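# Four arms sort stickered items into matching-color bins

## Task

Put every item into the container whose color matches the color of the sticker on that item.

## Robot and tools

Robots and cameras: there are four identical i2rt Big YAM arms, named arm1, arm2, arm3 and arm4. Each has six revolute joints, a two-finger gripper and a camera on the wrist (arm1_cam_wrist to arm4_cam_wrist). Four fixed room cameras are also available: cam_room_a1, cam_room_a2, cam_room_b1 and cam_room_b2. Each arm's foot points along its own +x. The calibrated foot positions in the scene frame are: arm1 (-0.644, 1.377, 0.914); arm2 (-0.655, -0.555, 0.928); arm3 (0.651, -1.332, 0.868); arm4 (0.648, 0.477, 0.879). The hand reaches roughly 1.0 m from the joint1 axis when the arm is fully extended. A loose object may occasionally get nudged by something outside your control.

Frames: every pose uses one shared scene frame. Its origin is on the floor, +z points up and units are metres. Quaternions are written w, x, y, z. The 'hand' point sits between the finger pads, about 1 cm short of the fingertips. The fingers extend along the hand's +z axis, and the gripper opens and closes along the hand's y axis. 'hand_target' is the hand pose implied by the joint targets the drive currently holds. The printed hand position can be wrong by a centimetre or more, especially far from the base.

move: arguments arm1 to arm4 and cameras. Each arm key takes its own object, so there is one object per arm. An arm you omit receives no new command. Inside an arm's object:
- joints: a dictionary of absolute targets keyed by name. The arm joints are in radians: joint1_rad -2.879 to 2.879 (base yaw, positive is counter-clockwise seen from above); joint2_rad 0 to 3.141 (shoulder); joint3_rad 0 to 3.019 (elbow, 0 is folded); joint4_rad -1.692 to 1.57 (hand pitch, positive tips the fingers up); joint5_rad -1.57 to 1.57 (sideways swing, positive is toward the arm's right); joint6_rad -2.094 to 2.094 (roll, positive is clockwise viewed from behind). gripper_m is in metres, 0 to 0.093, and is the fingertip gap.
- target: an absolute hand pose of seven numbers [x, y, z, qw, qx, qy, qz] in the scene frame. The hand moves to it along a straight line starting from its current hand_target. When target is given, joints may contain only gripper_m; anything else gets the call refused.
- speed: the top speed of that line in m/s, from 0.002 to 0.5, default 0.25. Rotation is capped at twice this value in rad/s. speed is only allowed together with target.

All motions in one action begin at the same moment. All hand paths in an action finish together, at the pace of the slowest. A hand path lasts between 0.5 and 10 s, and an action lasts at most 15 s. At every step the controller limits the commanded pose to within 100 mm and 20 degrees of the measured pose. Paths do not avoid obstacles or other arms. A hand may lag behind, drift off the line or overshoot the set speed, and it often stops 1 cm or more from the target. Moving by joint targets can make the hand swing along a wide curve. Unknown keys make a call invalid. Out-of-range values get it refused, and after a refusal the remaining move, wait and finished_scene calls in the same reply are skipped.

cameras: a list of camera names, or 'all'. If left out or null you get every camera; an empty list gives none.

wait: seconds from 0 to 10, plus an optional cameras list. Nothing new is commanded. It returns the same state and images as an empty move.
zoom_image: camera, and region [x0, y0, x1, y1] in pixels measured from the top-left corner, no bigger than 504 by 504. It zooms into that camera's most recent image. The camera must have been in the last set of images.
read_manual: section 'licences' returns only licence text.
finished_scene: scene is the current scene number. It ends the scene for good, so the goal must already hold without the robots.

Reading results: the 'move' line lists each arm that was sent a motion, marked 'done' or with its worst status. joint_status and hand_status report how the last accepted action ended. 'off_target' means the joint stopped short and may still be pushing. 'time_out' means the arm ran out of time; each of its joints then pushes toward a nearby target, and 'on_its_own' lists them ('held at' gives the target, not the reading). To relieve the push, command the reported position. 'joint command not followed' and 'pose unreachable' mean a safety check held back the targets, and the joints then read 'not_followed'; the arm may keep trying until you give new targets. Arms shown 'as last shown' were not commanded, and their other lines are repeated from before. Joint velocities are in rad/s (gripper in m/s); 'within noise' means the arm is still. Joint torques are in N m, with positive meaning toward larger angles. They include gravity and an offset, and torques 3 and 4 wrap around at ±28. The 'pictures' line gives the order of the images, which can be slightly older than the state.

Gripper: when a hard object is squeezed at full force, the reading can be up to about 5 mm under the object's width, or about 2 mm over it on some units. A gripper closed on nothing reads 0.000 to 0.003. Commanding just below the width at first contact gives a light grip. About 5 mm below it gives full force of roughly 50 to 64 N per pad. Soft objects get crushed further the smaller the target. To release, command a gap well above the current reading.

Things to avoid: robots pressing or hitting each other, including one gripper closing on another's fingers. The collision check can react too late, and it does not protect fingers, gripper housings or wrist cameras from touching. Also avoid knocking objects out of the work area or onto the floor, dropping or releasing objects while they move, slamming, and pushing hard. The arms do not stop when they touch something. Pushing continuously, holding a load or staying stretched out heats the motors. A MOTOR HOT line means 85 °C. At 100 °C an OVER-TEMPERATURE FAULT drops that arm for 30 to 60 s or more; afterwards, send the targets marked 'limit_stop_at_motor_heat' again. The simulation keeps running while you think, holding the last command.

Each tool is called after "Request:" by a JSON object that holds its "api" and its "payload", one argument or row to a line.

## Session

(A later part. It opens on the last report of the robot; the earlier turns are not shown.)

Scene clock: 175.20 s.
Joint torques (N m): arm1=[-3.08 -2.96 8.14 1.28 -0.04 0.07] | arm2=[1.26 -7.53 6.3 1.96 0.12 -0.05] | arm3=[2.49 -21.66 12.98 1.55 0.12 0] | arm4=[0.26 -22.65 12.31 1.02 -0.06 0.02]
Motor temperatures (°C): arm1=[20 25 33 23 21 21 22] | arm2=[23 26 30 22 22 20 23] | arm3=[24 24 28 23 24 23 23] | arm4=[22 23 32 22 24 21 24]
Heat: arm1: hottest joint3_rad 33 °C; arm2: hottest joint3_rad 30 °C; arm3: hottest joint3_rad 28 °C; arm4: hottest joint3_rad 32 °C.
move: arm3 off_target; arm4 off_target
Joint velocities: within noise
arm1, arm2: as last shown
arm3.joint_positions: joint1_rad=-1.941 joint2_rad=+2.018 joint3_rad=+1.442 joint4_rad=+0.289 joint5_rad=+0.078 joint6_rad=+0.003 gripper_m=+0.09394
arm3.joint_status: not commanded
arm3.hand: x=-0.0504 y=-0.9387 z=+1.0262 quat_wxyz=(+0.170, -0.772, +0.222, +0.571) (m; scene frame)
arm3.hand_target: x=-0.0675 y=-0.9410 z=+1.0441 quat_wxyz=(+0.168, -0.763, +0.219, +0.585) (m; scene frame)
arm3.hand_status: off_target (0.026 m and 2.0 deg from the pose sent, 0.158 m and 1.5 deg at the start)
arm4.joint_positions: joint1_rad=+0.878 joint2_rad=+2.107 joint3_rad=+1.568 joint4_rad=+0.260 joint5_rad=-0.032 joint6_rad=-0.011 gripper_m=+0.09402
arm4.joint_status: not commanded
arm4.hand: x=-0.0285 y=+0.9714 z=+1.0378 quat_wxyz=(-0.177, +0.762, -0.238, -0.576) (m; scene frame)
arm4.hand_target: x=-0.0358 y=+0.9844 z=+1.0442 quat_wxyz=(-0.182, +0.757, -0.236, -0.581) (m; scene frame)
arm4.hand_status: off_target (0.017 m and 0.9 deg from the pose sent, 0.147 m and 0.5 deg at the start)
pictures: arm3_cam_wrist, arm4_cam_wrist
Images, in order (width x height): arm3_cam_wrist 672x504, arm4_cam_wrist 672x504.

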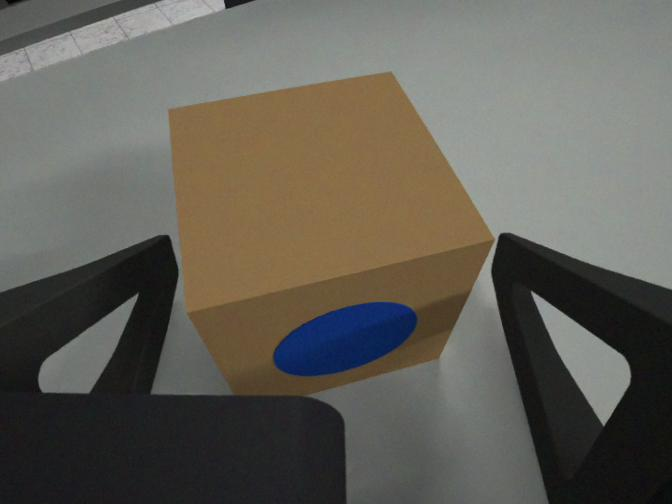

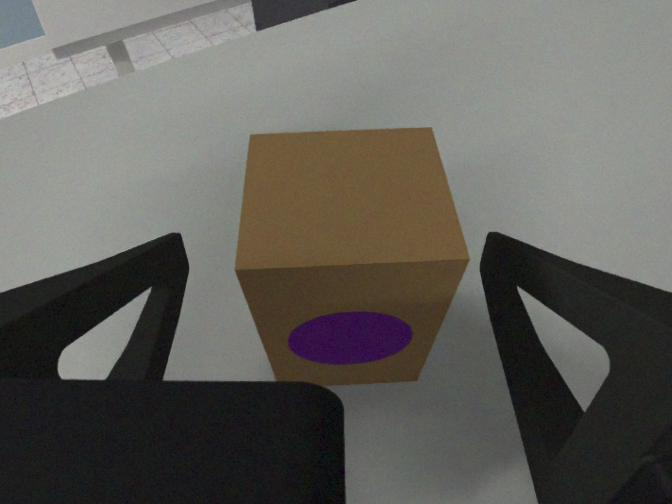

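Request:
{"api": "move", "payload": {
  "arm3": {"joints":{"gripper_m":0.043}},
  "arm4": {"joints":{"gripper_m":0.034}},
  "cameras": ["arm3_cam_wrist","arm4_cam_wrist"]
}}

Request:
{"api": "move", "payload": {
  "arm3": {"target":[-0.045,-0.94,1.1,0.1678,-0.7627,0.2187,0.5852]},
  "arm4": {"target":[-0.03,0.97,1.1,0.1814,-0.7573,0.2364,0.5811]},
  "cameras": ["arm3_cam_wrist","arm4_cam_wrist"]
}}

Request:
{"api": "move", "payload": {
  "arm3": {"target":[0.283,-1.135,1.13,0.1678,-0.7627,0.2187,0.5852]},
  "arm4": {"target":[0.281,0.745,1.13,0.1814,-0.7573,0.2364,0.5811]},
  "cameras": ["arm3_cam_wrist","arm4_cam_wrist"]
}}

Scene clock: 183.70 s.
Joint torques (N m): arm1=[-2.9 -3.25 8.16 1.35 -0.02 0.1] | arm2=[1.44 -7.59 6.3 1.99 0.12 -0.05] | arm3=[2.37 -21.95 13.01 1.58 0.08 0.02] | arm4=[0.44 -22.83 12.29 1.02 -0.01 0]
Motor temperatures (°C): arm1=[20 25 33 23 21 21 22] | arm2=[23 26 30 22 22 20 23] | arm3=[24 25 30 23 24 23 23] | arm4=[22 25 34 22 24 21 24]
Heat: arm1: hottest joint3_rad 33 °C; arm2: hottest joint3_rad 30 °C; arm3: hottest joint3_rad 30 °C; arm4: hottest joint3_rad 34 °C.
move: arm3 off_target; arm4 off_target
Joint velocities: within noise
arm1, arm2: as last shown
arm1.hand_target: x=-0.2990 y=+1.1310 z=+1.1101 quat_wxyz=(-0.675, -0.211, -0.675, +0.212) (m; scene frame)
arm3.joint_positions: joint1_rad=-1.941 joint2_rad=+2.018 joint3_rad=+1.442 joint4_rad=+0.288 joint5_rad=+0.079 joint6_rad=+0.003 gripper_m=+0.05332
arm3.joint_status: gripper_m off_target (ended at +0.05335, target +0.04300)
arm3.hand: x=-0.0504 y=-0.9389 z=+1.0261 quat_wxyz=(+0.170, -0.772, +0.222, +0.571) (m; scene frame)
arm3.hand_target: x=-0.0676 y=-0.9410 z=+1.0440 quat_wxyz=(+0.168, -0.763, +0.219, +0.585) (m; scene frame)
arm3.hand_status: not commanded
arm4.joint_positions: joint1_rad=+0.878 joint2_rad=+2.107 joint3_rad=+1.568 joint4_rad=+0.260 joint5_rad=-0.033 joint6_rad=-0.011 gripper_m=+0.04457
arm4.joint_status: gripper_m off_target (ended at +0.04459, target +0.03400)
arm4.hand: x=-0.0286 y=+0.9712 z=+1.0378 quat_wxyz=(-0.177, +0.762, -0.237, -0.576) (m; scene frame)
arm4.hand_target: x=-0.0360 y=+0.9842 z=+1.0442 quat_wxyz=(-0.181, +0.757, -0.236, -0.581) (m; scene frame)
arm4.hand_status: not commanded
pictures: arm3_cam_wrist, arm4_cam_wrist
Images, in order (width x height): arm3_cam_wrist 672x504, arm4_cam_wrist 672x504.

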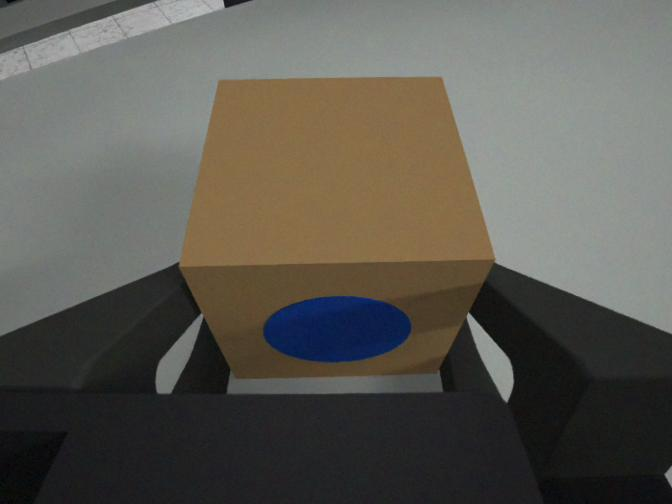

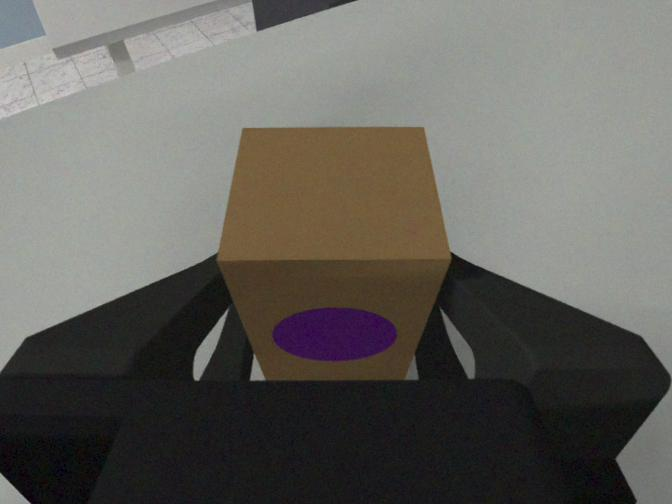

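Scene clock: 184.87 s.
Joint torques (N m): arm1=[-3.08 -2.49 8.08 1.51 -0.02 0.11] | arm2=[1.32 -7.53 6.31 1.96 0.13 -0.06] | arm3=[1.26 -22.59 11.55 1.74 -0.08 -0.03] | arm4=[1.32 -26.4 11.56 1.09 0.18 0.05]
Motor temperatures (°C): arm1=[20 25 33 23 21 21 22] | arm2=[23 26 30 22 22 20 23] | arm3=[24 25 30 23 24 23 23] | arm4=[22 25 34 22 24 21 24]
Heat: arm1: hottest joint3_rad 33 °C; arm2: hottest joint3_rad 30 °C; arm3: hottest joint3_rad 30 °C; arm4: hottest joint3_rad 34 °C.
move: arm3 off_target; arm4 off_target
Joint velocities: within noise
arm1, arm2: as last shown
arm3.joint_positions: joint1_rad=-1.941 joint2_rad=+1.918 joint3_rad=+1.442 joint4_rad=+0.192 joint5_rad=+0.067 joint6_rad=+0.003 gripper_m=+0.05331
arm3.joint_status: not commanded
arm3.hand: x=-0.0402 y=-0.9459 z=+1.0806 quat_wxyz=(+0.166, -0.772, +0.219, +0.573) (m; scene frame)
arm3.hand_target: x=-0.0444 y=-0.9404 z=+1.1000 quat_wxyz=(+0.168, -0.763, +0.219, +0.585) (m; scene frame)
arm3.hand_status: off_target (0.021 m and 1.8 deg from the pose sent, 0.074 m and 2.0 deg at the start)
arm4.joint_positions: joint1_rad=+0.878 joint2_rad=+2.047 joint3_rad=+1.570 joint4_rad=+0.168 joint5_rad=-0.027 joint6_rad=-0.011 gripper_m=+0.04457
arm4.joint_status: not commanded
arm4.hand: x=-0.0211 y=+0.9672 z=+1.0665 quat_wxyz=(-0.175, +0.770, -0.242, -0.564) (m; scene frame)
arm4.hand_target: x=-0.0288 y=+0.9690 z=+1.1000 quat_wxyz=(-0.181, +0.757, -0.236, -0.581) (m; scene frame)
arm4.hand_status: off_target (0.035 m and 2.6 deg from the pose sent, 0.062 m and 1.0 deg at the start)
pictures: arm3_cam_wrist, arm4_cam_wrist
Images, in order (width x height): arm3_cam_wrist 672x504, arm4_cam_wrist 672x504.

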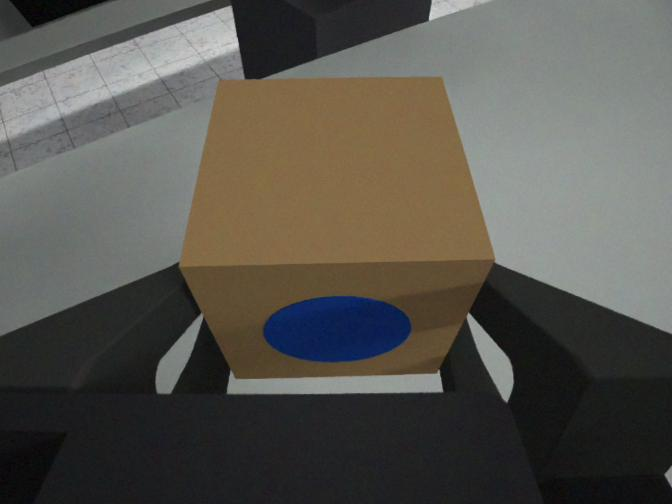

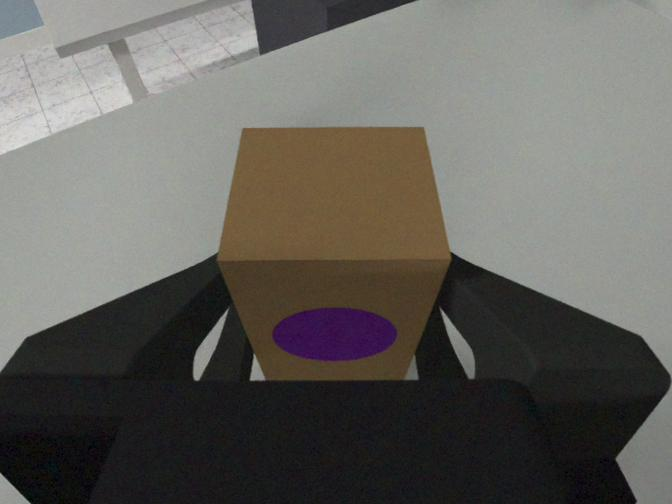

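Scene clock: 187.10 s.
Joint torques (N m): arm1=[-2.14 -2.55 8.28 1.47 -0.08 0.09] | arm2=[1.32 -7.47 6.32 1.99 0.11 -0.05] | arm3=[2.37 -3.78 9.77 1.68 0.13 0.04] | arm4=[1.14 -5.71 9.26 1.16 -0.01 0]
Motor temperatures (°C): arm1=[20 25 33 23 21 21 22] | arm2=[23 26 30 22 22 20 23] | arm3=[24 25 30 23 24 23 23] | arm4=[22 25 34 22 24 21 25]
Heat: arm1: hottest joint3_rad 33 °C; arm2: hottest joint3_rad 30 °C; arm3: hottest joint3_rad 30 °C; arm4: hottest joint3_rad 34 °C.
move: arm3 done; arm4 done
Joint velocities: within noise
arm1, arm2: as last shown
arm3.joint_positions: joint1_rad=-1.895 joint2_rad=+0.832 joint3_rad=+0.491 joint4_rad=+0.095 joint5_rad=+0.125 joint6_rad=+0.014 gripper_m=+0.05331
arm3.joint_status: not commanded
arm3.hand: x=+0.2861 y=-1.1301 z=+1.1328 quat_wxyz=(+0.174, -0.759, +0.220, +0.587) (m; scene frame)
arm3.hand_target: x=+0.2831 y=-1.1350 z=+1.1299 quat_wxyz=(+0.168, -0.763, +0.219, +0.585) (m; scene frame)
arm3.hand_status: done (0.006 m and 0.8 deg from the pose sent, 0.378 m and 1.8 deg at the start)
arm4.joint_positions: joint1_rad=+0.878 joint2_rad=+1.002 joint3_rad=+0.530 joint4_rad=+0.215 joint5_rad=-0.027 joint6_rad=-0.011 gripper_m=+0.04457
arm4.joint_status: not commanded
arm4.hand: x=+0.2820 y=+0.7439 z=+1.1297 quat_wxyz=(-0.182, +0.755, -0.237, -0.584) (m; scene frame)
arm4.hand_target: x=+0.2810 y=+0.7450 z=+1.1300 quat_wxyz=(-0.181, +0.757, -0.236, -0.581) (m; scene frame)
arm4.hand_status: done (0.002 m and 0.4 deg from the pose sent, 0.380 m and 2.6 deg at the start)
pictures: arm3_cam_wrist, arm4_cam_wrist
Images, in order (width x height): arm3_cam_wrist 672x504, arm4_cam_wrist 672x504.

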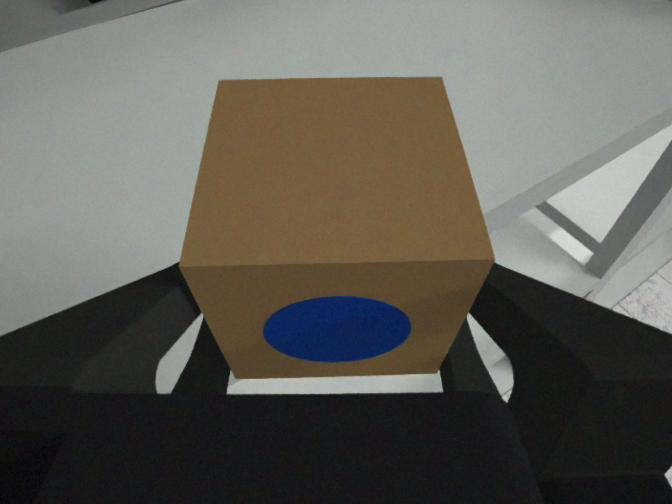

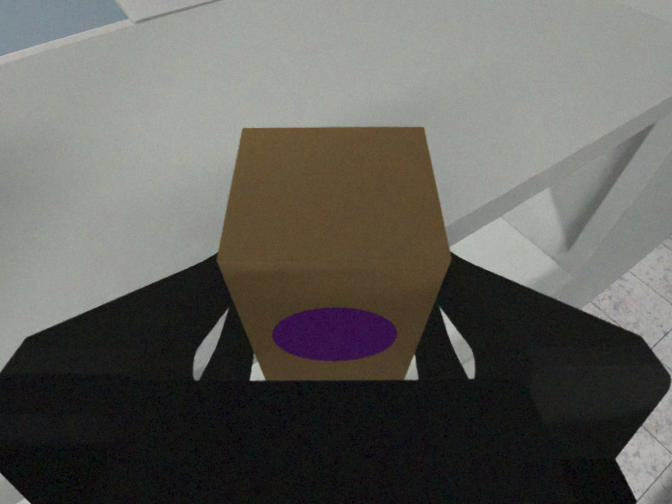

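Request:
{"api": "move", "payload": {
  "arm3": {"joints":{"joint2_rad":0.8,"joint3_rad":1.2,"joint4_rad":-0.9,"joint5_rad":0,"joint6_rad":0}},
  "arm4": {"joints":{"joint2_rad":0.8,"joint3_rad":1.2,"joint4_rad":-0.9,"joint5_rad":0,"joint6_rad":0}},
  "arm1": {"joints":{"joint2_rad":0.7,"joint3_rad":1.3,"joint4_rad":-0.6}},
  "arm2": {"joints":{"joint2_rad":0.7,"joint3_rad":1.3,"joint4_rad":-0.6}},
  "cameras": []
}}

Request:
{"api": "move", "payload": {
  "arm3": {"joints":{"joint1_rad":1.012,"joint2_rad":1.1,"joint3_rad":1.5,"joint4_rad":-1.5}},
  "arm4": {"joints":{"joint1_rad":-1.193,"joint2_rad":1.1,"joint3_rad":1.5,"joint4_rad":-1.5}},
  "cameras": ["arm3_cam_wrist","arm4_cam_wrist"]
}}

Request:
{"api": "move", "payload": {
  "arm3": {"target":[1.14,-1.726,0.98,0,0,-1,0]},
  "arm4": {"target":[1.112,0.69,0.98,0,0,-1,0]},
  "cameras": ["arm3_cam_wrist","arm4_cam_wrist"]
}}

Scene clock: 204.97 s.
Joint torques (N m): arm1=[-2.49 1.67 15.57 1.52 -0.02 0.14] | arm2=[1.44 -1.85 14.11 1.99 0.11 -0.06] | arm3=[2.2 -3.37 14.04 1.52 -0.08 -0.12] | arm4=[0.73 -2.2 12.62 1.06 0.19 0.15]
Motor temperatures (°C): arm1=[20 24 32 23 21 21 22] | arm2=[23 25 29 22 22 20 23] | arm3=[24 24 30 23 24 23 24] | arm4=[22 24 35 22 24 21 25]
Heat: arm1: hottest joint3_rad 32 °C; arm2: hottest joint3_rad 29 °C; arm3: hottest joint3_rad 30 °C; arm4: hottest joint3_rad 35 °C.
move: arm1 done; arm2 done; arm3 done; arm4 done
Joint velocities: within noise
arm1.joint_positions: joint1_rad=-2.261 joint2_rad=+0.696 joint3_rad=+1.246 joint4_rad=-0.591 joint5_rad=-0.024 joint6_rad=-0.001 gripper_m=+0.08996
arm1.joint_status: all done
arm1.hand: x=-0.3503 y=+1.1770 z=+1.5236 quat_wxyz=(-0.656, -0.212, -0.695, +0.204) (m; scene frame)
arm1.hand_target: x=-0.3595 y=+1.1794 z=+1.5510 quat_wxyz=(-0.670, -0.213, -0.680, +0.210) (m; scene frame)
arm1.hand_status: not commanded
arm2.joint_positions: joint1_rad=+0.914 joint2_rad=+0.699 joint3_rad=+1.260 joint4_rad=-0.586 joint5_rad=+0.000 joint6_rad=+0.008 gripper_m=+0.08993
arm2.joint_status: all done
arm2.hand: x=-0.3608 y=-0.7350 z=+1.5517 quat_wxyz=(-0.674, -0.195, -0.688, +0.182) (m; scene frame)
arm2.hand_target: x=-0.3663 y=-0.7295 z=+1.5702 quat_wxyz=(-0.682, -0.187, -0.682, +0.187) (m; scene frame)
arm2.hand_status: not commanded
arm3.joint_positions: joint1_rad=-1.893 joint2_rad=+0.797 joint3_rad=+1.149 joint4_rad=-0.896 joint5_rad=+0.002 joint6_rad=+0.007 gripper_m=+0.05330
arm3.joint_status: all done
arm3.hand: x=+0.3123 y=-1.1638 z=+1.3183 quat_wxyz=(+0.102, -0.850, +0.198, +0.478) (m; scene frame)
arm3.hand_target: x=+0.3104 y=-1.1686 z=+1.3453 quat_wxyz=(+0.103, -0.841, +0.187, +0.497) (m; scene frame)
arm3.hand_status: not commanded
arm4.joint_positions: joint1_rad=+0.878 joint2_rad=+0.791 joint3_rad=+1.152 joint4_rad=-0.890 joint5_rad=-0.004 joint6_rad=-0.011 gripper_m=+0.04457
arm4.joint_status: all done
arm4.hand: x=+0.3495 y=+0.7006 z=+1.3380 quat_wxyz=(-0.155, +0.825, -0.267, -0.474) (m; scene frame)
arm4.hand_target: x=+0.3495 y=+0.7021 z=+1.3601 quat_wxyz=(-0.158, +0.816, -0.271, -0.486) (m; scene frame)
arm4.hand_status: not commanded
pictures: none
No camera images: "cameras" was empty.

Scene clock: 207.27 s.
Joint torques (N m): arm1=[-2.73 0.79 15.66 1.37 -0.06 0.09] | arm2=[1.32 -1.79 14.09 1.98 0.12 -0.06] | arm3=[1.61 -8.76 10.85 0.62 0.13 -0.11] | arm4=[1.03 -9.58 12.6 0.31 0.03 0.15]
Motor temperatures (°C): arm1=[20 24 32 23 21 21 22] | arm2=[23 25 29 22 22 20 23] | arm3=[24 24 30 23 25 23 24] | arm4=[22 24 35 22 24 21 25]
Heat: arm1: hottest joint3_rad 32 °C; arm2: hottest joint3_rad 29 °C; arm3: hottest joint3_rad 30 °C; arm4: hottest joint3_rad 35 °C.
move: arm3 done; arm4 done
Joint velocities: within noise
arm1, arm2: as last shown
arm1.hand_target: x=-0.3595 y=+1.1793 z=+1.5510 quat_wxyz=(-0.670, -0.213, -0.680, +0.210) (m; scene frame)
arm3.joint_positions: joint1_rad=+1.006 joint2_rad=+1.114 joint3_rad=+1.479 joint4_rad=-1.494 joint5_rad=-0.003 joint6_rad=+0.006 gripper_m=+0.05333
arm3.joint_status: all done
arm3.hand: x=+0.9428 y=-1.5649 z=+1.2857 quat_wxyz=(-0.210, -0.329, -0.917, +0.078) (m; scene frame)
arm3.hand_target: x=+0.9412 y=-1.5610 z=+1.2994 quat_wxyz=(-0.223, -0.322, -0.916, +0.084) (m; scene frame)
arm3.hand_status: not commanded
arm4.joint_positions: joint1_rad=-1.194 joint2_rad=+1.117 joint3_rad=+1.444 joint4_rad=-1.489 joint5_rad=+0.001 joint6_rad=-0.011 gripper_m=+0.04460
arm4.joint_status: all done
arm4.hand: x=+0.9915 y=+0.6360 z=+1.2746 quat_wxyz=(-0.196, +0.216, -0.956, -0.041) (m; scene frame)
arm4.hand_target: x=+0.9893 y=+0.6356 z=+1.3054 quat_wxyz=(-0.225, +0.210, -0.950, -0.049) (m; scene frame)
arm4.hand_status: not commanded
pictures: arm3_cam_wrist, arm4_cam_wrist
Images, in order (width x height): arm3_cam_wrist 672x504, arm4_cam_wrist 672x504.

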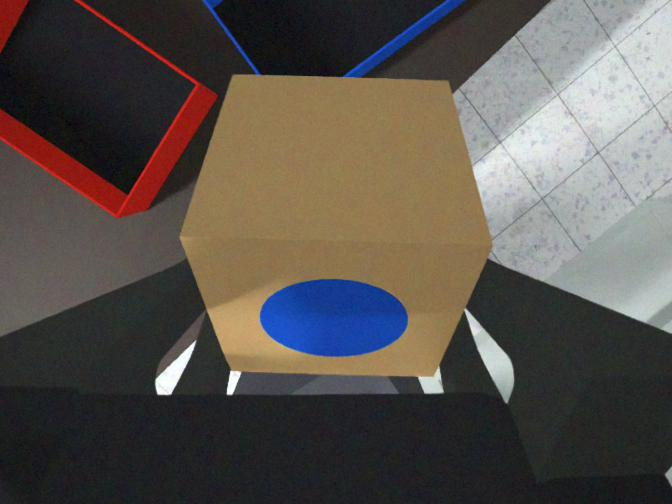

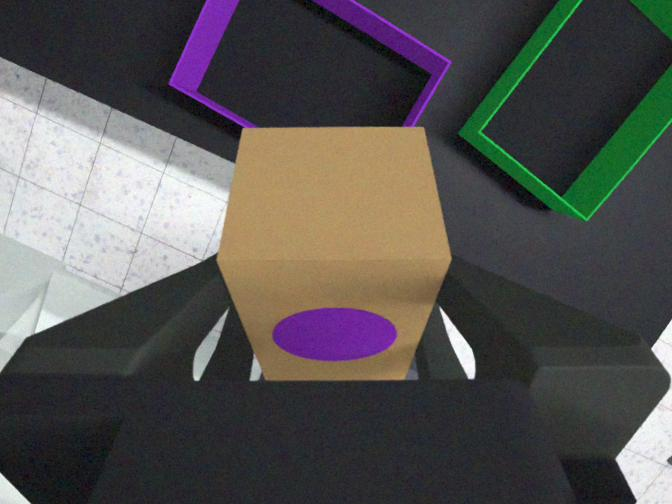

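Scene clock: 209.73 s.
Joint torques (N m): arm1=[-2.55 1.61 15.47 1.59 -0.04 0.14] | arm2=[1.38 -1.85 14.09 1.98 0.11 -0.05] | arm3=[1.14 -23.71 12.77 -0.54 0.04 -0.13] | arm4=[0.32 -17.9 10.89 0.13 -0.01 0.19]
Motor temperatures (°C): arm1=[20 24 32 23 21 21 22] | arm2=[23 25 29 22 22 20 23] | arm3=[24 24 30 23 25 23 24] | arm4=[22 24 35 22 24 21 26]
Heat: arm1: hottest joint3_rad 32 °C; arm2: hottest joint3_rad 29 °C; arm3: hottest joint3_rad 30 °C; arm4: hottest joint3_rad 35 °C.
move: arm3 off_target; arm4 off_target
Joint velocities: within noise
arm1, arm2: as last shown
arm3.joint_positions: joint1_rad=+1.006 joint2_rad=+2.062 joint3_rad=+1.783 joint4_rad=-1.355 joint5_rad=-0.012 joint6_rad=-0.674 gripper_m=+0.05333
arm3.joint_status: not commanded
arm3.hand: x=+1.1256 y=-1.7166 z=+0.9553 quat_wxyz=(+0.020, -0.006, -1.000, -0.017) (m; scene frame)
arm3.hand_target: x=+1.1391 y=-1.7252 z=+0.9804 quat_wxyz=(+0.000, +0.000, -1.000, +0.000) (m; scene frame)
arm3.hand_status: off_target (0.030 m and 3.1 deg from the pose sent, 0.398 m and 46.9 deg at the start)
arm4.joint_positions: joint1_rad=-1.192 joint2_rad=+1.744 joint3_rad=+1.313 joint4_rad=-1.193 joint5_rad=+0.002 joint6_rad=+0.416 gripper_m=+0.04460
arm4.joint_status: not commanded
arm4.hand: x=+1.0908 y=+0.6825 z=+0.9631 quat_wxyz=(+0.026, +0.010, -1.000, +0.014) (m; scene frame)
arm4.hand_target: x=+1.1111 y=+0.6896 z=+0.9806 quat_wxyz=(+0.000, +0.000, -1.000, +0.000) (m; scene frame)
arm4.hand_status: off_target (0.028 m and 3.6 deg from the pose sent, 0.323 m and 34.2 deg at the start)
pictures: arm3_cam_wrist, arm4_cam_wrist
Images, in order (width x height): arm3_cam_wrist 672x504, arm4_cam_wrist 672x504.

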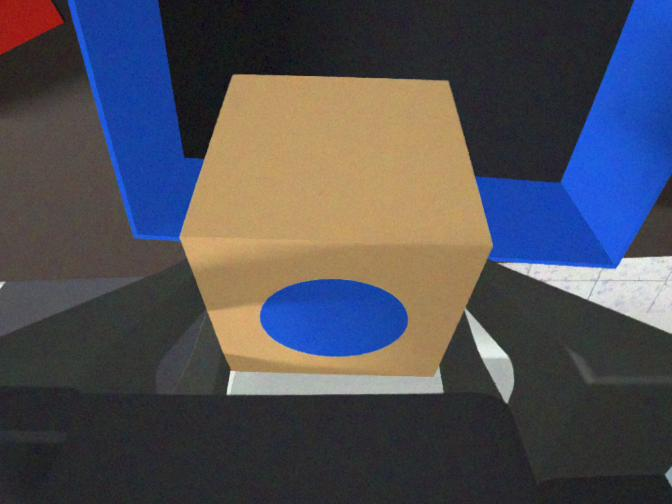

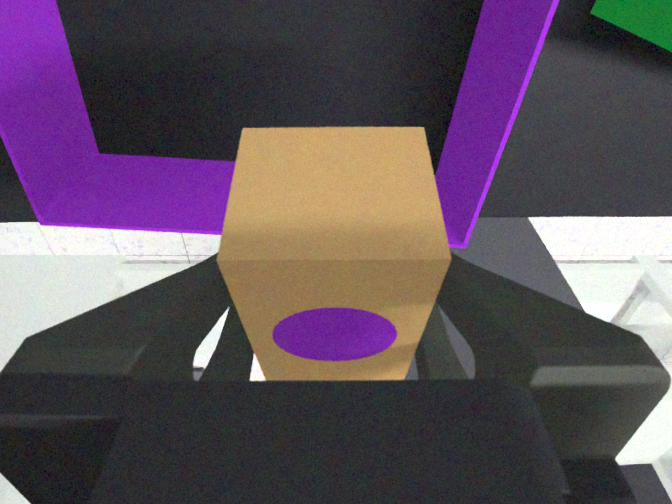

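Request:
{"api": "move", "payload": {
  "arm3": {"target":[1.15,-1.754,0.87,0,0,-1,0]},
  "arm4": {"target":[1.127,0.733,0.87,0,0,-1,0]},
  "cameras": ["arm3_cam_wrist","arm4_cam_wrist"]
}}

Request:
{"api": "move", "payload": {
  "arm3": {"target":[1.15,-1.754,0.78,0,0,-1,0],"speed":0.15},
  "arm4": {"target":[1.127,0.733,0.775,0,0,-1,0],"speed":0.15},
  "cameras": ["arm3_cam_wrist","arm4_cam_wrist","cam_room_a1","cam_room_a2"]
}}

Scene clock: 220.23 s.
Joint torques (N m): arm1=[-2.73 1.08 15.5 1.46 -0.02 0.1] | arm2=[1.32 -1.79 14.12 1.98 0.11 -0.05] | arm3=[0.15 -25.76 10.48 0.16 0.05 -0.11] | arm4=[0.79 -20.54 9.16 0.27 0.05 0.19]
Motor temperatures (°C): arm1=[20 24 33 23 21 21 22] | arm2=[23 25 30 22 22 20 23] | arm3=[24 25 30 23 24 23 24] | arm4=[22 24 36 22 24 21 26]
Heat: arm1: hottest joint3_rad 33 °C; arm2: hottest joint3_rad 30 °C; arm3: hottest joint3_rad 30 °C; arm4: hottest joint3_rad 36 °C.
move: arm3 off_target; arm4 off_target
Joint velocities: within noise
arm1, arm2: as last shown
arm3.joint_positions: joint1_rad=+1.002 joint2_rad=+2.230 joint3_rad=+1.783 joint4_rad=-1.186 joint5_rad=-0.011 joint6_rad=-0.697 gripper_m=+0.05333
arm3.joint_status: not commanded
arm3.hand: x=+1.1429 y=-1.7356 z=+0.8512 quat_wxyz=(+0.020, +0.003, -1.000, -0.018) (m; scene frame)
arm3.hand_target: x=+1.1493 y=-1.7535 z=+0.8704 quat_wxyz=(+0.000, +0.000, -1.000, +0.000) (m; scene frame)
arm3.hand_status: off_target (0.027 m and 3.1 deg from the pose sent, 0.096 m and 3.1 deg at the start)
arm4.joint_positions: joint1_rad=-1.135 joint2_rad=+1.958 joint3_rad=+1.314 joint4_rad=-0.974 joint5_rad=+0.001 joint6_rad=+0.477 gripper_m=+0.04460
arm4.joint_status: not commanded
arm4.hand: x=+1.1076 y=+0.7229 z=+0.8568 quat_wxyz=(+0.023, +0.008, -1.000, +0.013) (m; scene frame)
arm4.hand_target: x=+1.1263 y=+0.7327 z=+0.8706 quat_wxyz=(+0.000, +0.000, -1.000, +0.000) (m; scene frame)
arm4.hand_status: off_target (0.026 m and 3.2 deg from the pose sent, 0.112 m and 3.6 deg at the start)
pictures: arm3_cam_wrist, arm4_cam_wrist
Images, in order (width x height): arm3_cam_wrist 672x504, arm4_cam_wrist 672x504.

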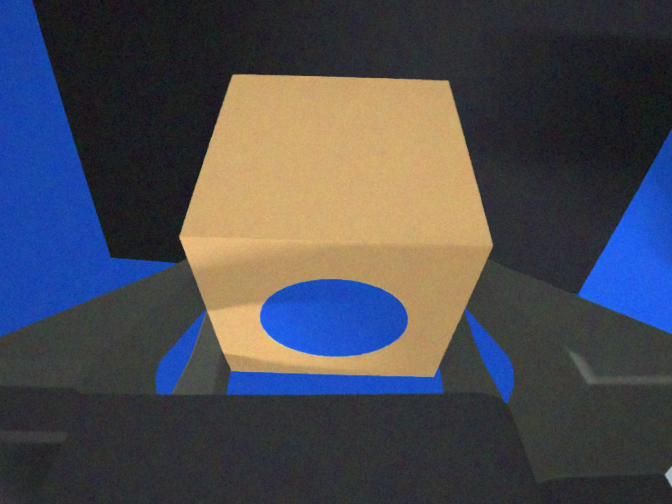

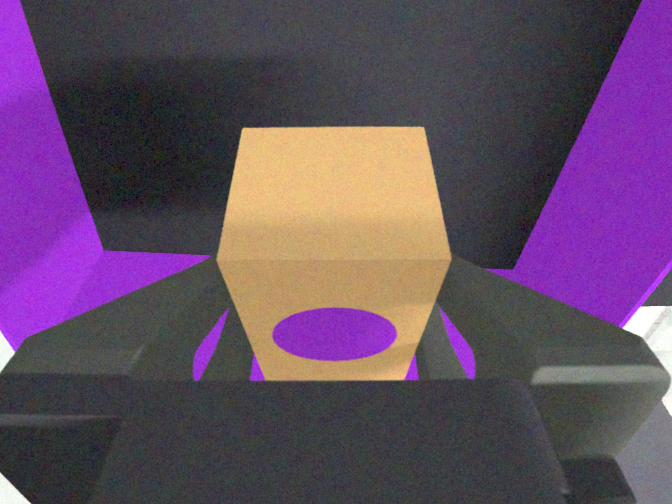

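Scene clock: 221.60 s.
Joint torques (N m): arm1=[-2.96 1.55 15.66 1.4 -0.08 0.14] | arm2=[1.32 -1.85 14.12 1.99 0.12 -0.05] | arm3=[0.03 -24.76 7.53 0.31 0.02 -0.12] | arm4=[0.67 -20.25 6.12 0.36 0.08 0.19]
Motor temperatures (°C): arm1=[20 24 33 23 21 21 22] | arm2=[23 25 30 22 22 20 23] | arm3=[24 25 30 23 24 23 24] | arm4=[22 24 36 22 24 21 26]
Heat: arm1: hottest joint3_rad 33 °C; arm2: hottest joint3_rad 30 °C; arm3: hottest joint3_rad 30 °C; arm4: hottest joint3_rad 36 °C.
move: arm3 done; arm4 done
Joint velocities: within noise
arm1, arm2: as last shown
arm1.hand_target: x=-0.3595 y=+1.1794 z=+1.5510 quat_wxyz=(-0.670, -0.213, -0.680, +0.210) (m; scene frame)
arm3.joint_positions: joint1_rad=+1.002 joint2_rad=+2.336 joint3_rad=+1.767 joint4_rad=-1.023 joint5_rad=-0.011 joint6_rad=-0.697 gripper_m=+0.05333
arm3.joint_status: not commanded
arm3.hand: x=+1.1529 y=-1.7449 z=+0.7785 quat_wxyz=(+0.005, +0.004, -1.000, -0.004) (m; scene frame)
arm3.hand_target: x=+1.1499 y=-1.7539 z=+0.7799 quat_wxyz=(+0.000, +0.000, -1.000, +0.000) (m; scene frame)
arm3.hand_status: done (0.010 m and 0.8 deg from the pose sent, 0.074 m and 3.1 deg at the start)
arm4.joint_positions: joint1_rad=-1.135 joint2_rad=+2.105 joint3_rad=+1.311 joint4_rad=-0.777 joint5_rad=+0.001 joint6_rad=+0.477 gripper_m=+0.04460
arm4.joint_status: not commanded
arm4.hand: x=+1.1243 y=+0.7318 z=+0.7797 quat_wxyz=(+0.002, +0.007, -1.000, +0.002) (m; scene frame)
arm4.hand_target: x=+1.1268 y=+0.7330 z=+0.7749 quat_wxyz=(+0.000, +0.000, -1.000, +0.000) (m; scene frame)
arm4.hand_status: done (0.006 m and 0.9 deg from the pose sent, 0.085 m and 3.2 deg at the start)
pictures: arm3_cam_wrist, arm4_cam_wrist, cam_room_a1, cam_room_a2
Images, in order (width x height): arm3_cam_wrist 672x504, arm4_cam_wrist 672x504, cam_room_a1 672x504, cam_room_a2 672x504.

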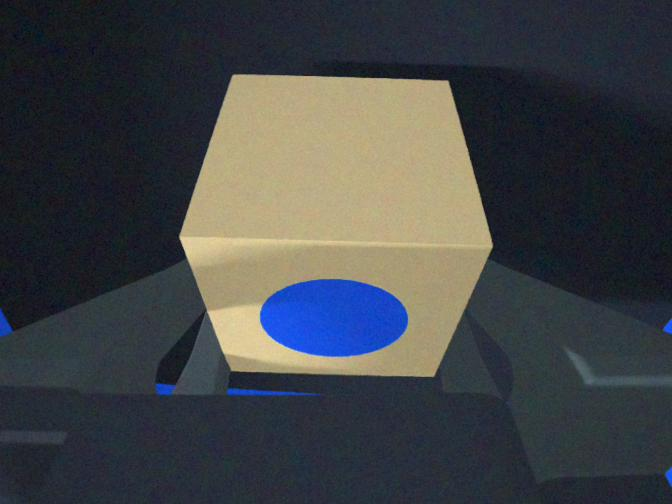

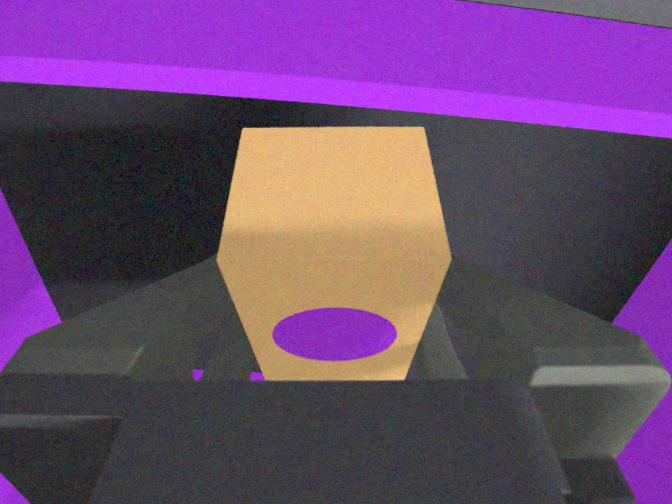

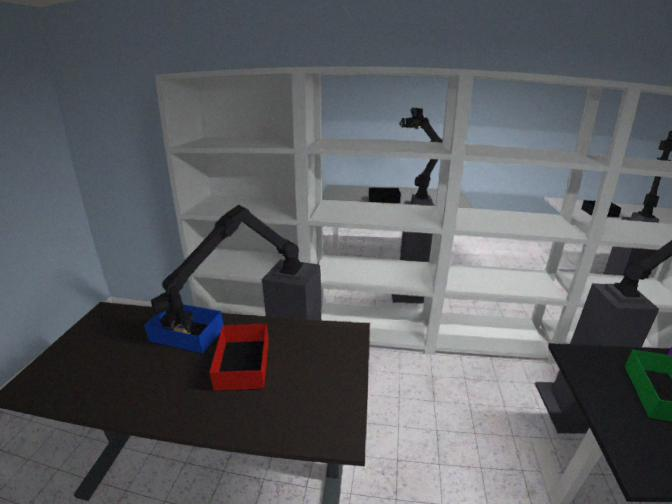

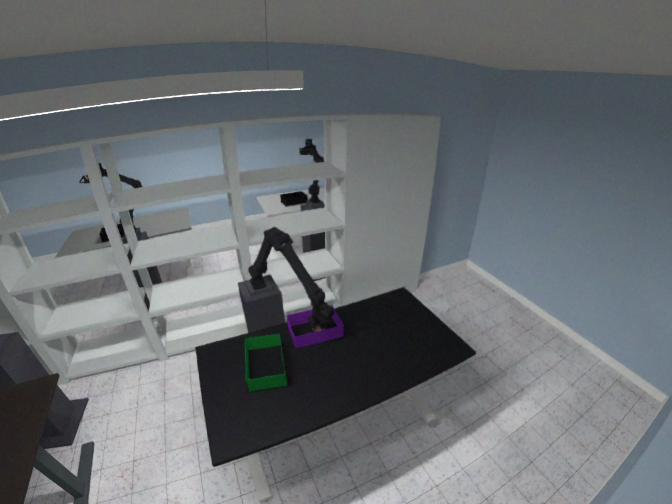

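Request:
{"api": "move", "payload": {
  "arm3": {"target":[1.135,-1.754,0.744,0,0,-1,0],"speed":0.1},
  "arm4": {"target":[1.113,0.733,0.742,0,0,-1,0],"speed":0.1},
  "cameras": ["arm3_cam_wrist","arm4_cam_wrist"]
}}

Scene clock: 229.07 s.
Joint torques (N m): arm1=[-2.37 1.03 15.54 1.48 -0.05 0.1] | arm2=[1.38 -1.9 14.12 1.99 0.12 -0.05] | arm3=[-0.5 -22.18 5.68 1.17 0.18 -0.13] | arm4=[1.32 -19.02 5.49 0.36 0.05 0.19]
Motor temperatures (°C): arm1=[20 24 33 23 21 21 22] | arm2=[23 25 31 22 22 20 23] | arm3=[24 26 30 23 24 23 24] | arm4=[22 24 34 22 24 21 26]
Heat: arm1: hottest joint3_rad 33 °C; arm2: hottest joint3_rad 31 °C; arm3: hottest joint3_rad 30 °C; arm4: hottest joint3_rad 34 °C.
move: arm3 off_target; arm4 off_target
Joint velocities: within noise
arm1, arm2: as last shown
arm3.joint_positions: joint1_rad=+0.996 joint2_rad=+2.333 joint3_rad=+1.731 joint4_rad=-0.957 joint5_rad=-0.015 joint6_rad=-0.709 gripper_m=+0.05332
arm3.joint_status: not commanded
arm3.hand: x=+1.1513 y=-1.7481 z=+0.7692 quat_wxyz=(-0.010, +0.007, -1.000, +0.005) (m; scene frame)
arm3.hand_target: x=+1.1345 y=-1.7530 z=+0.7448 quat_wxyz=(+0.000, +0.000, -1.000, +0.000) (m; scene frame)
arm3.hand_status: off_target (0.031 m and 1.5 deg from the pose sent, 0.040 m and 0.8 deg at the start)
arm4.joint_positions: joint1_rad=-1.132 joint2_rad=+2.139 joint3_rad=+1.271 joint4_rad=-0.691 joint5_rad=+0.001 joint6_rad=+0.490 gripper_m=+0.04460
arm4.joint_status: not commanded
arm4.hand: x=+1.1157 y=+0.7295 z=+0.7516 quat_wxyz=(-0.003, +0.003, -1.000, +0.000) (m; scene frame)
arm4.hand_target: x=+1.1128 y=+0.7329 z=+0.7421 quat_wxyz=(+0.000, +0.000, -1.000, +0.000) (m; scene frame)
arm4.hand_status: off_target (0.011 m and 0.5 deg from the pose sent, 0.040 m and 0.9 deg at the start)
pictures: arm3_cam_wrist, arm4_cam_wrist
Images, in order (width x height): arm3_cam_wrist 672x504, arm4_cam_wrist 672x504.

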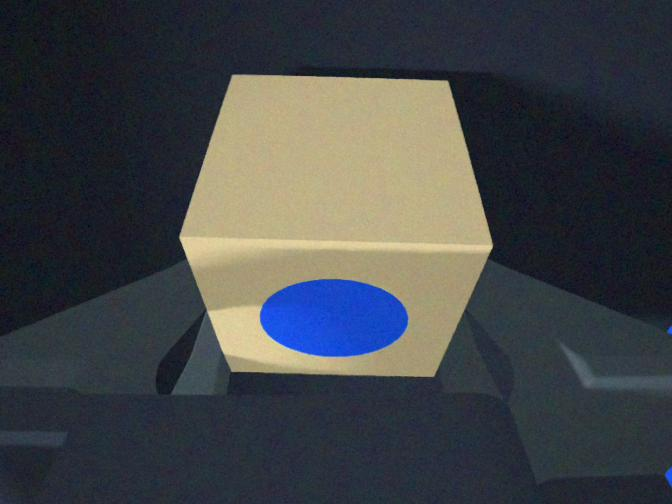

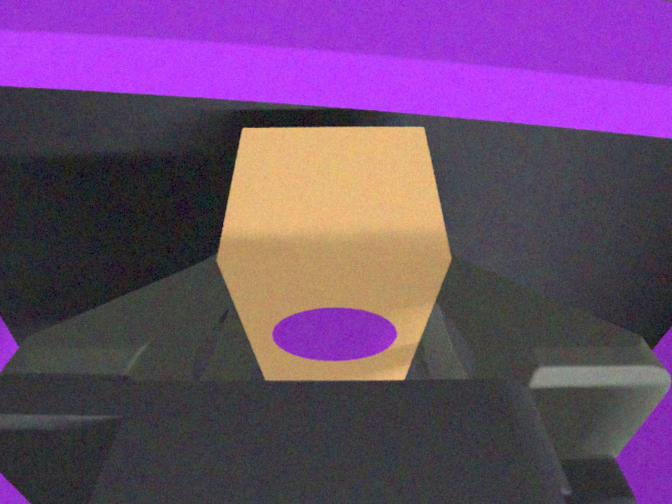

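Request:
{"api": "move", "payload": {
  "arm3": {"joints":{"gripper_m":0.085}},
  "arm4": {"joints":{"gripper_m":0.085}},
  "cameras": []
}}

Request:
{"api": "move", "payload": {
  "arm3": {"target":[1.14,-1.75,0.95,0,0,-1,0]},
  "arm4": {"target":[1.113,0.733,0.95,0,0,-1,0]},
  "cameras": ["arm3_cam_wrist","arm4_cam_wrist","cam_room_a1"]
}}

Scene clock: 240.07 s.
Joint torques (N m): arm1=[-2.37 1.26 15.58 1.57 -0.02 0.11] | arm2=[1.38 -1.79 14.13 2 0.12 -0.04] | arm3=[0.15 -23.3 6.78 0.36 0.05 -0.12] | arm4=[1.61 -19.14 5.41 0.53 0.08 0.15]
Motor temperatures (°C): arm1=[20 24 34 23 21 21 21] | arm2=[23 25 32 22 22 20 23] | arm3=[24 26 29 23 24 23 24] | arm4=[22 24 33 22 24 21 26]
Heat: arm1: hottest joint3_rad 34 °C; arm2: hottest joint3_rad 32 °C; arm3: hottest joint3_rad 29 °C; arm4: hottest joint3_rad 33 °C.
move: arm3 done; arm4 done
Joint velocities: within noise
arm1, arm2: as last shown
arm3.joint_positions: joint1_rad=+0.988 joint2_rad=+2.345 joint3_rad=+1.716 joint4_rad=-0.940 joint5_rad=-0.012 joint6_rad=-0.710 gripper_m=+0.08496
arm3.joint_status: all done
arm3.hand: x=+1.1433 y=-1.7487 z=+0.7567 quat_wxyz=(-0.005, +0.003, -1.000, +0.002) (m; scene frame)
arm3.hand_target: x=+1.1345 y=-1.7530 z=+0.7448 quat_wxyz=(+0.000, +0.000, -1.000, +0.000) (m; scene frame)
arm3.hand_status: not commanded
arm4.joint_positions: joint1_rad=-1.132 joint2_rad=+2.139 joint3_rad=+1.271 joint4_rad=-0.691 joint5_rad=+0.001 joint6_rad=+0.491 gripper_m=+0.08490
arm4.joint_status: all done
arm4.hand: x=+1.1158 y=+0.7296 z=+0.7516 quat_wxyz=(-0.003, +0.003, -1.000, -0.001) (m; scene frame)
arm4.hand_target: x=+1.1129 y=+0.7329 z=+0.7421 quat_wxyz=(+0.000, +0.000, -1.000, +0.000) (m; scene frame)
arm4.hand_status: not commanded
pictures: none
No camera images: "cameras" was empty.

Scene clock: 241.60 s.
Joint torques (N m): arm1=[-2.67 1.08 15.69 1.57 -0.09 0.11] | arm2=[1.2 -1.79 14.08 1.99 0.11 -0.05] | arm3=[0.56 -23.71 11.73 -0.46 0.07 -0.06] | arm4=[1.2 -19.14 9.87 -0.47 0.05 0.17]
Motor temperatures (°C): arm1=[20 24 34 23 21 21 21] | arm2=[23 25 32 22 22 20 23] | arm3=[24 26 29 23 24 23 24] | arm4=[22 25 33 22 24 21 26]
Heat: arm1: hottest joint3_rad 34 °C; arm2: hottest joint3_rad 32 °C; arm3: hottest joint3_rad 29 °C; arm4: hottest joint3_rad 33 °C.
move: arm3 off_target; arm4 off_target
Joint velocities: within noise
arm1, arm2: as last shown
arm3.joint_positions: joint1_rad=+0.988 joint2_rad=+2.116 joint3_rad=+1.821 joint4_rad=-1.316 joint5_rad=-0.012 joint6_rad=-0.710 gripper_m=+0.08496
arm3.joint_status: not commanded
arm3.hand: x=+1.1336 y=-1.7383 z=+0.9361 quat_wxyz=(+0.011, +0.003, -1.000, -0.011) (m; scene frame)
arm3.hand_target: x=+1.1395 y=-1.7497 z=+0.9502 quat_wxyz=(+0.000, +0.000, -1.000, +0.000) (m; scene frame)
arm3.hand_status: off_target (0.019 m and 1.8 deg from the pose sent, 0.193 m and 0.7 deg at the start)
arm4.joint_positions: joint1_rad=-1.132 joint2_rad=+1.823 joint3_rad=+1.354 joint4_rad=-1.120 joint5_rad=+0.001 joint6_rad=+0.491 gripper_m=+0.08490
arm4.joint_status: not commanded
arm4.hand: x=+1.1044 y=+0.7235 z=+0.9380 quat_wxyz=(+0.010, +0.003, -1.000, +0.006) (m; scene frame)
arm4.hand_target: x=+1.1126 y=+0.7328 z=+0.9501 quat_wxyz=(+0.000, +0.000, -1.000, +0.000) (m; scene frame)
arm4.hand_status: off_target (0.018 m and 1.4 deg from the pose sent, 0.198 m and 0.4 deg at the start)
pictures: arm3_cam_wrist, arm4_cam_wrist, cam_room_a1
Images, in order (width x height): arm3_cam_wrist 672x504, arm4_cam_wrist 672x504, cam_room_a1 672x504.

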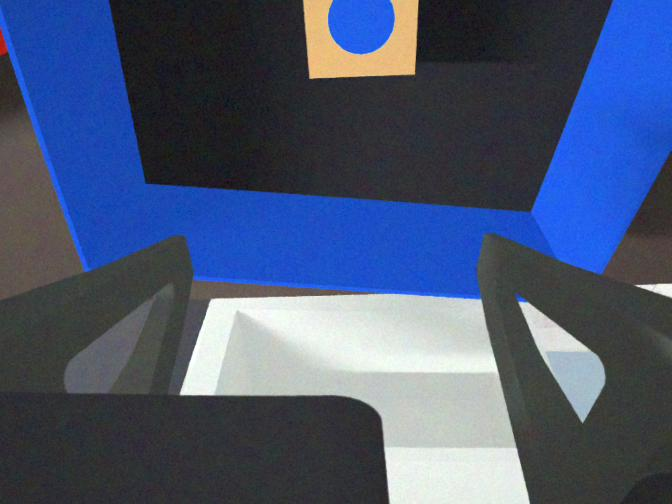

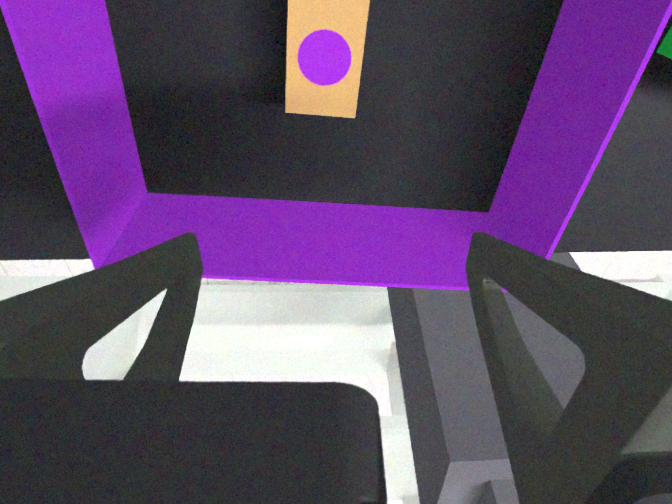

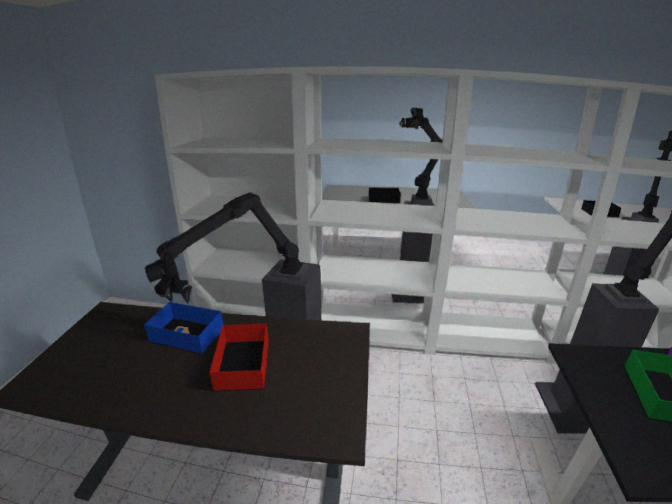

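Both in.

Request:
{"api": "finished_scene", "payload": {
  "scene": 3
}}

The scene is finished: the task was done.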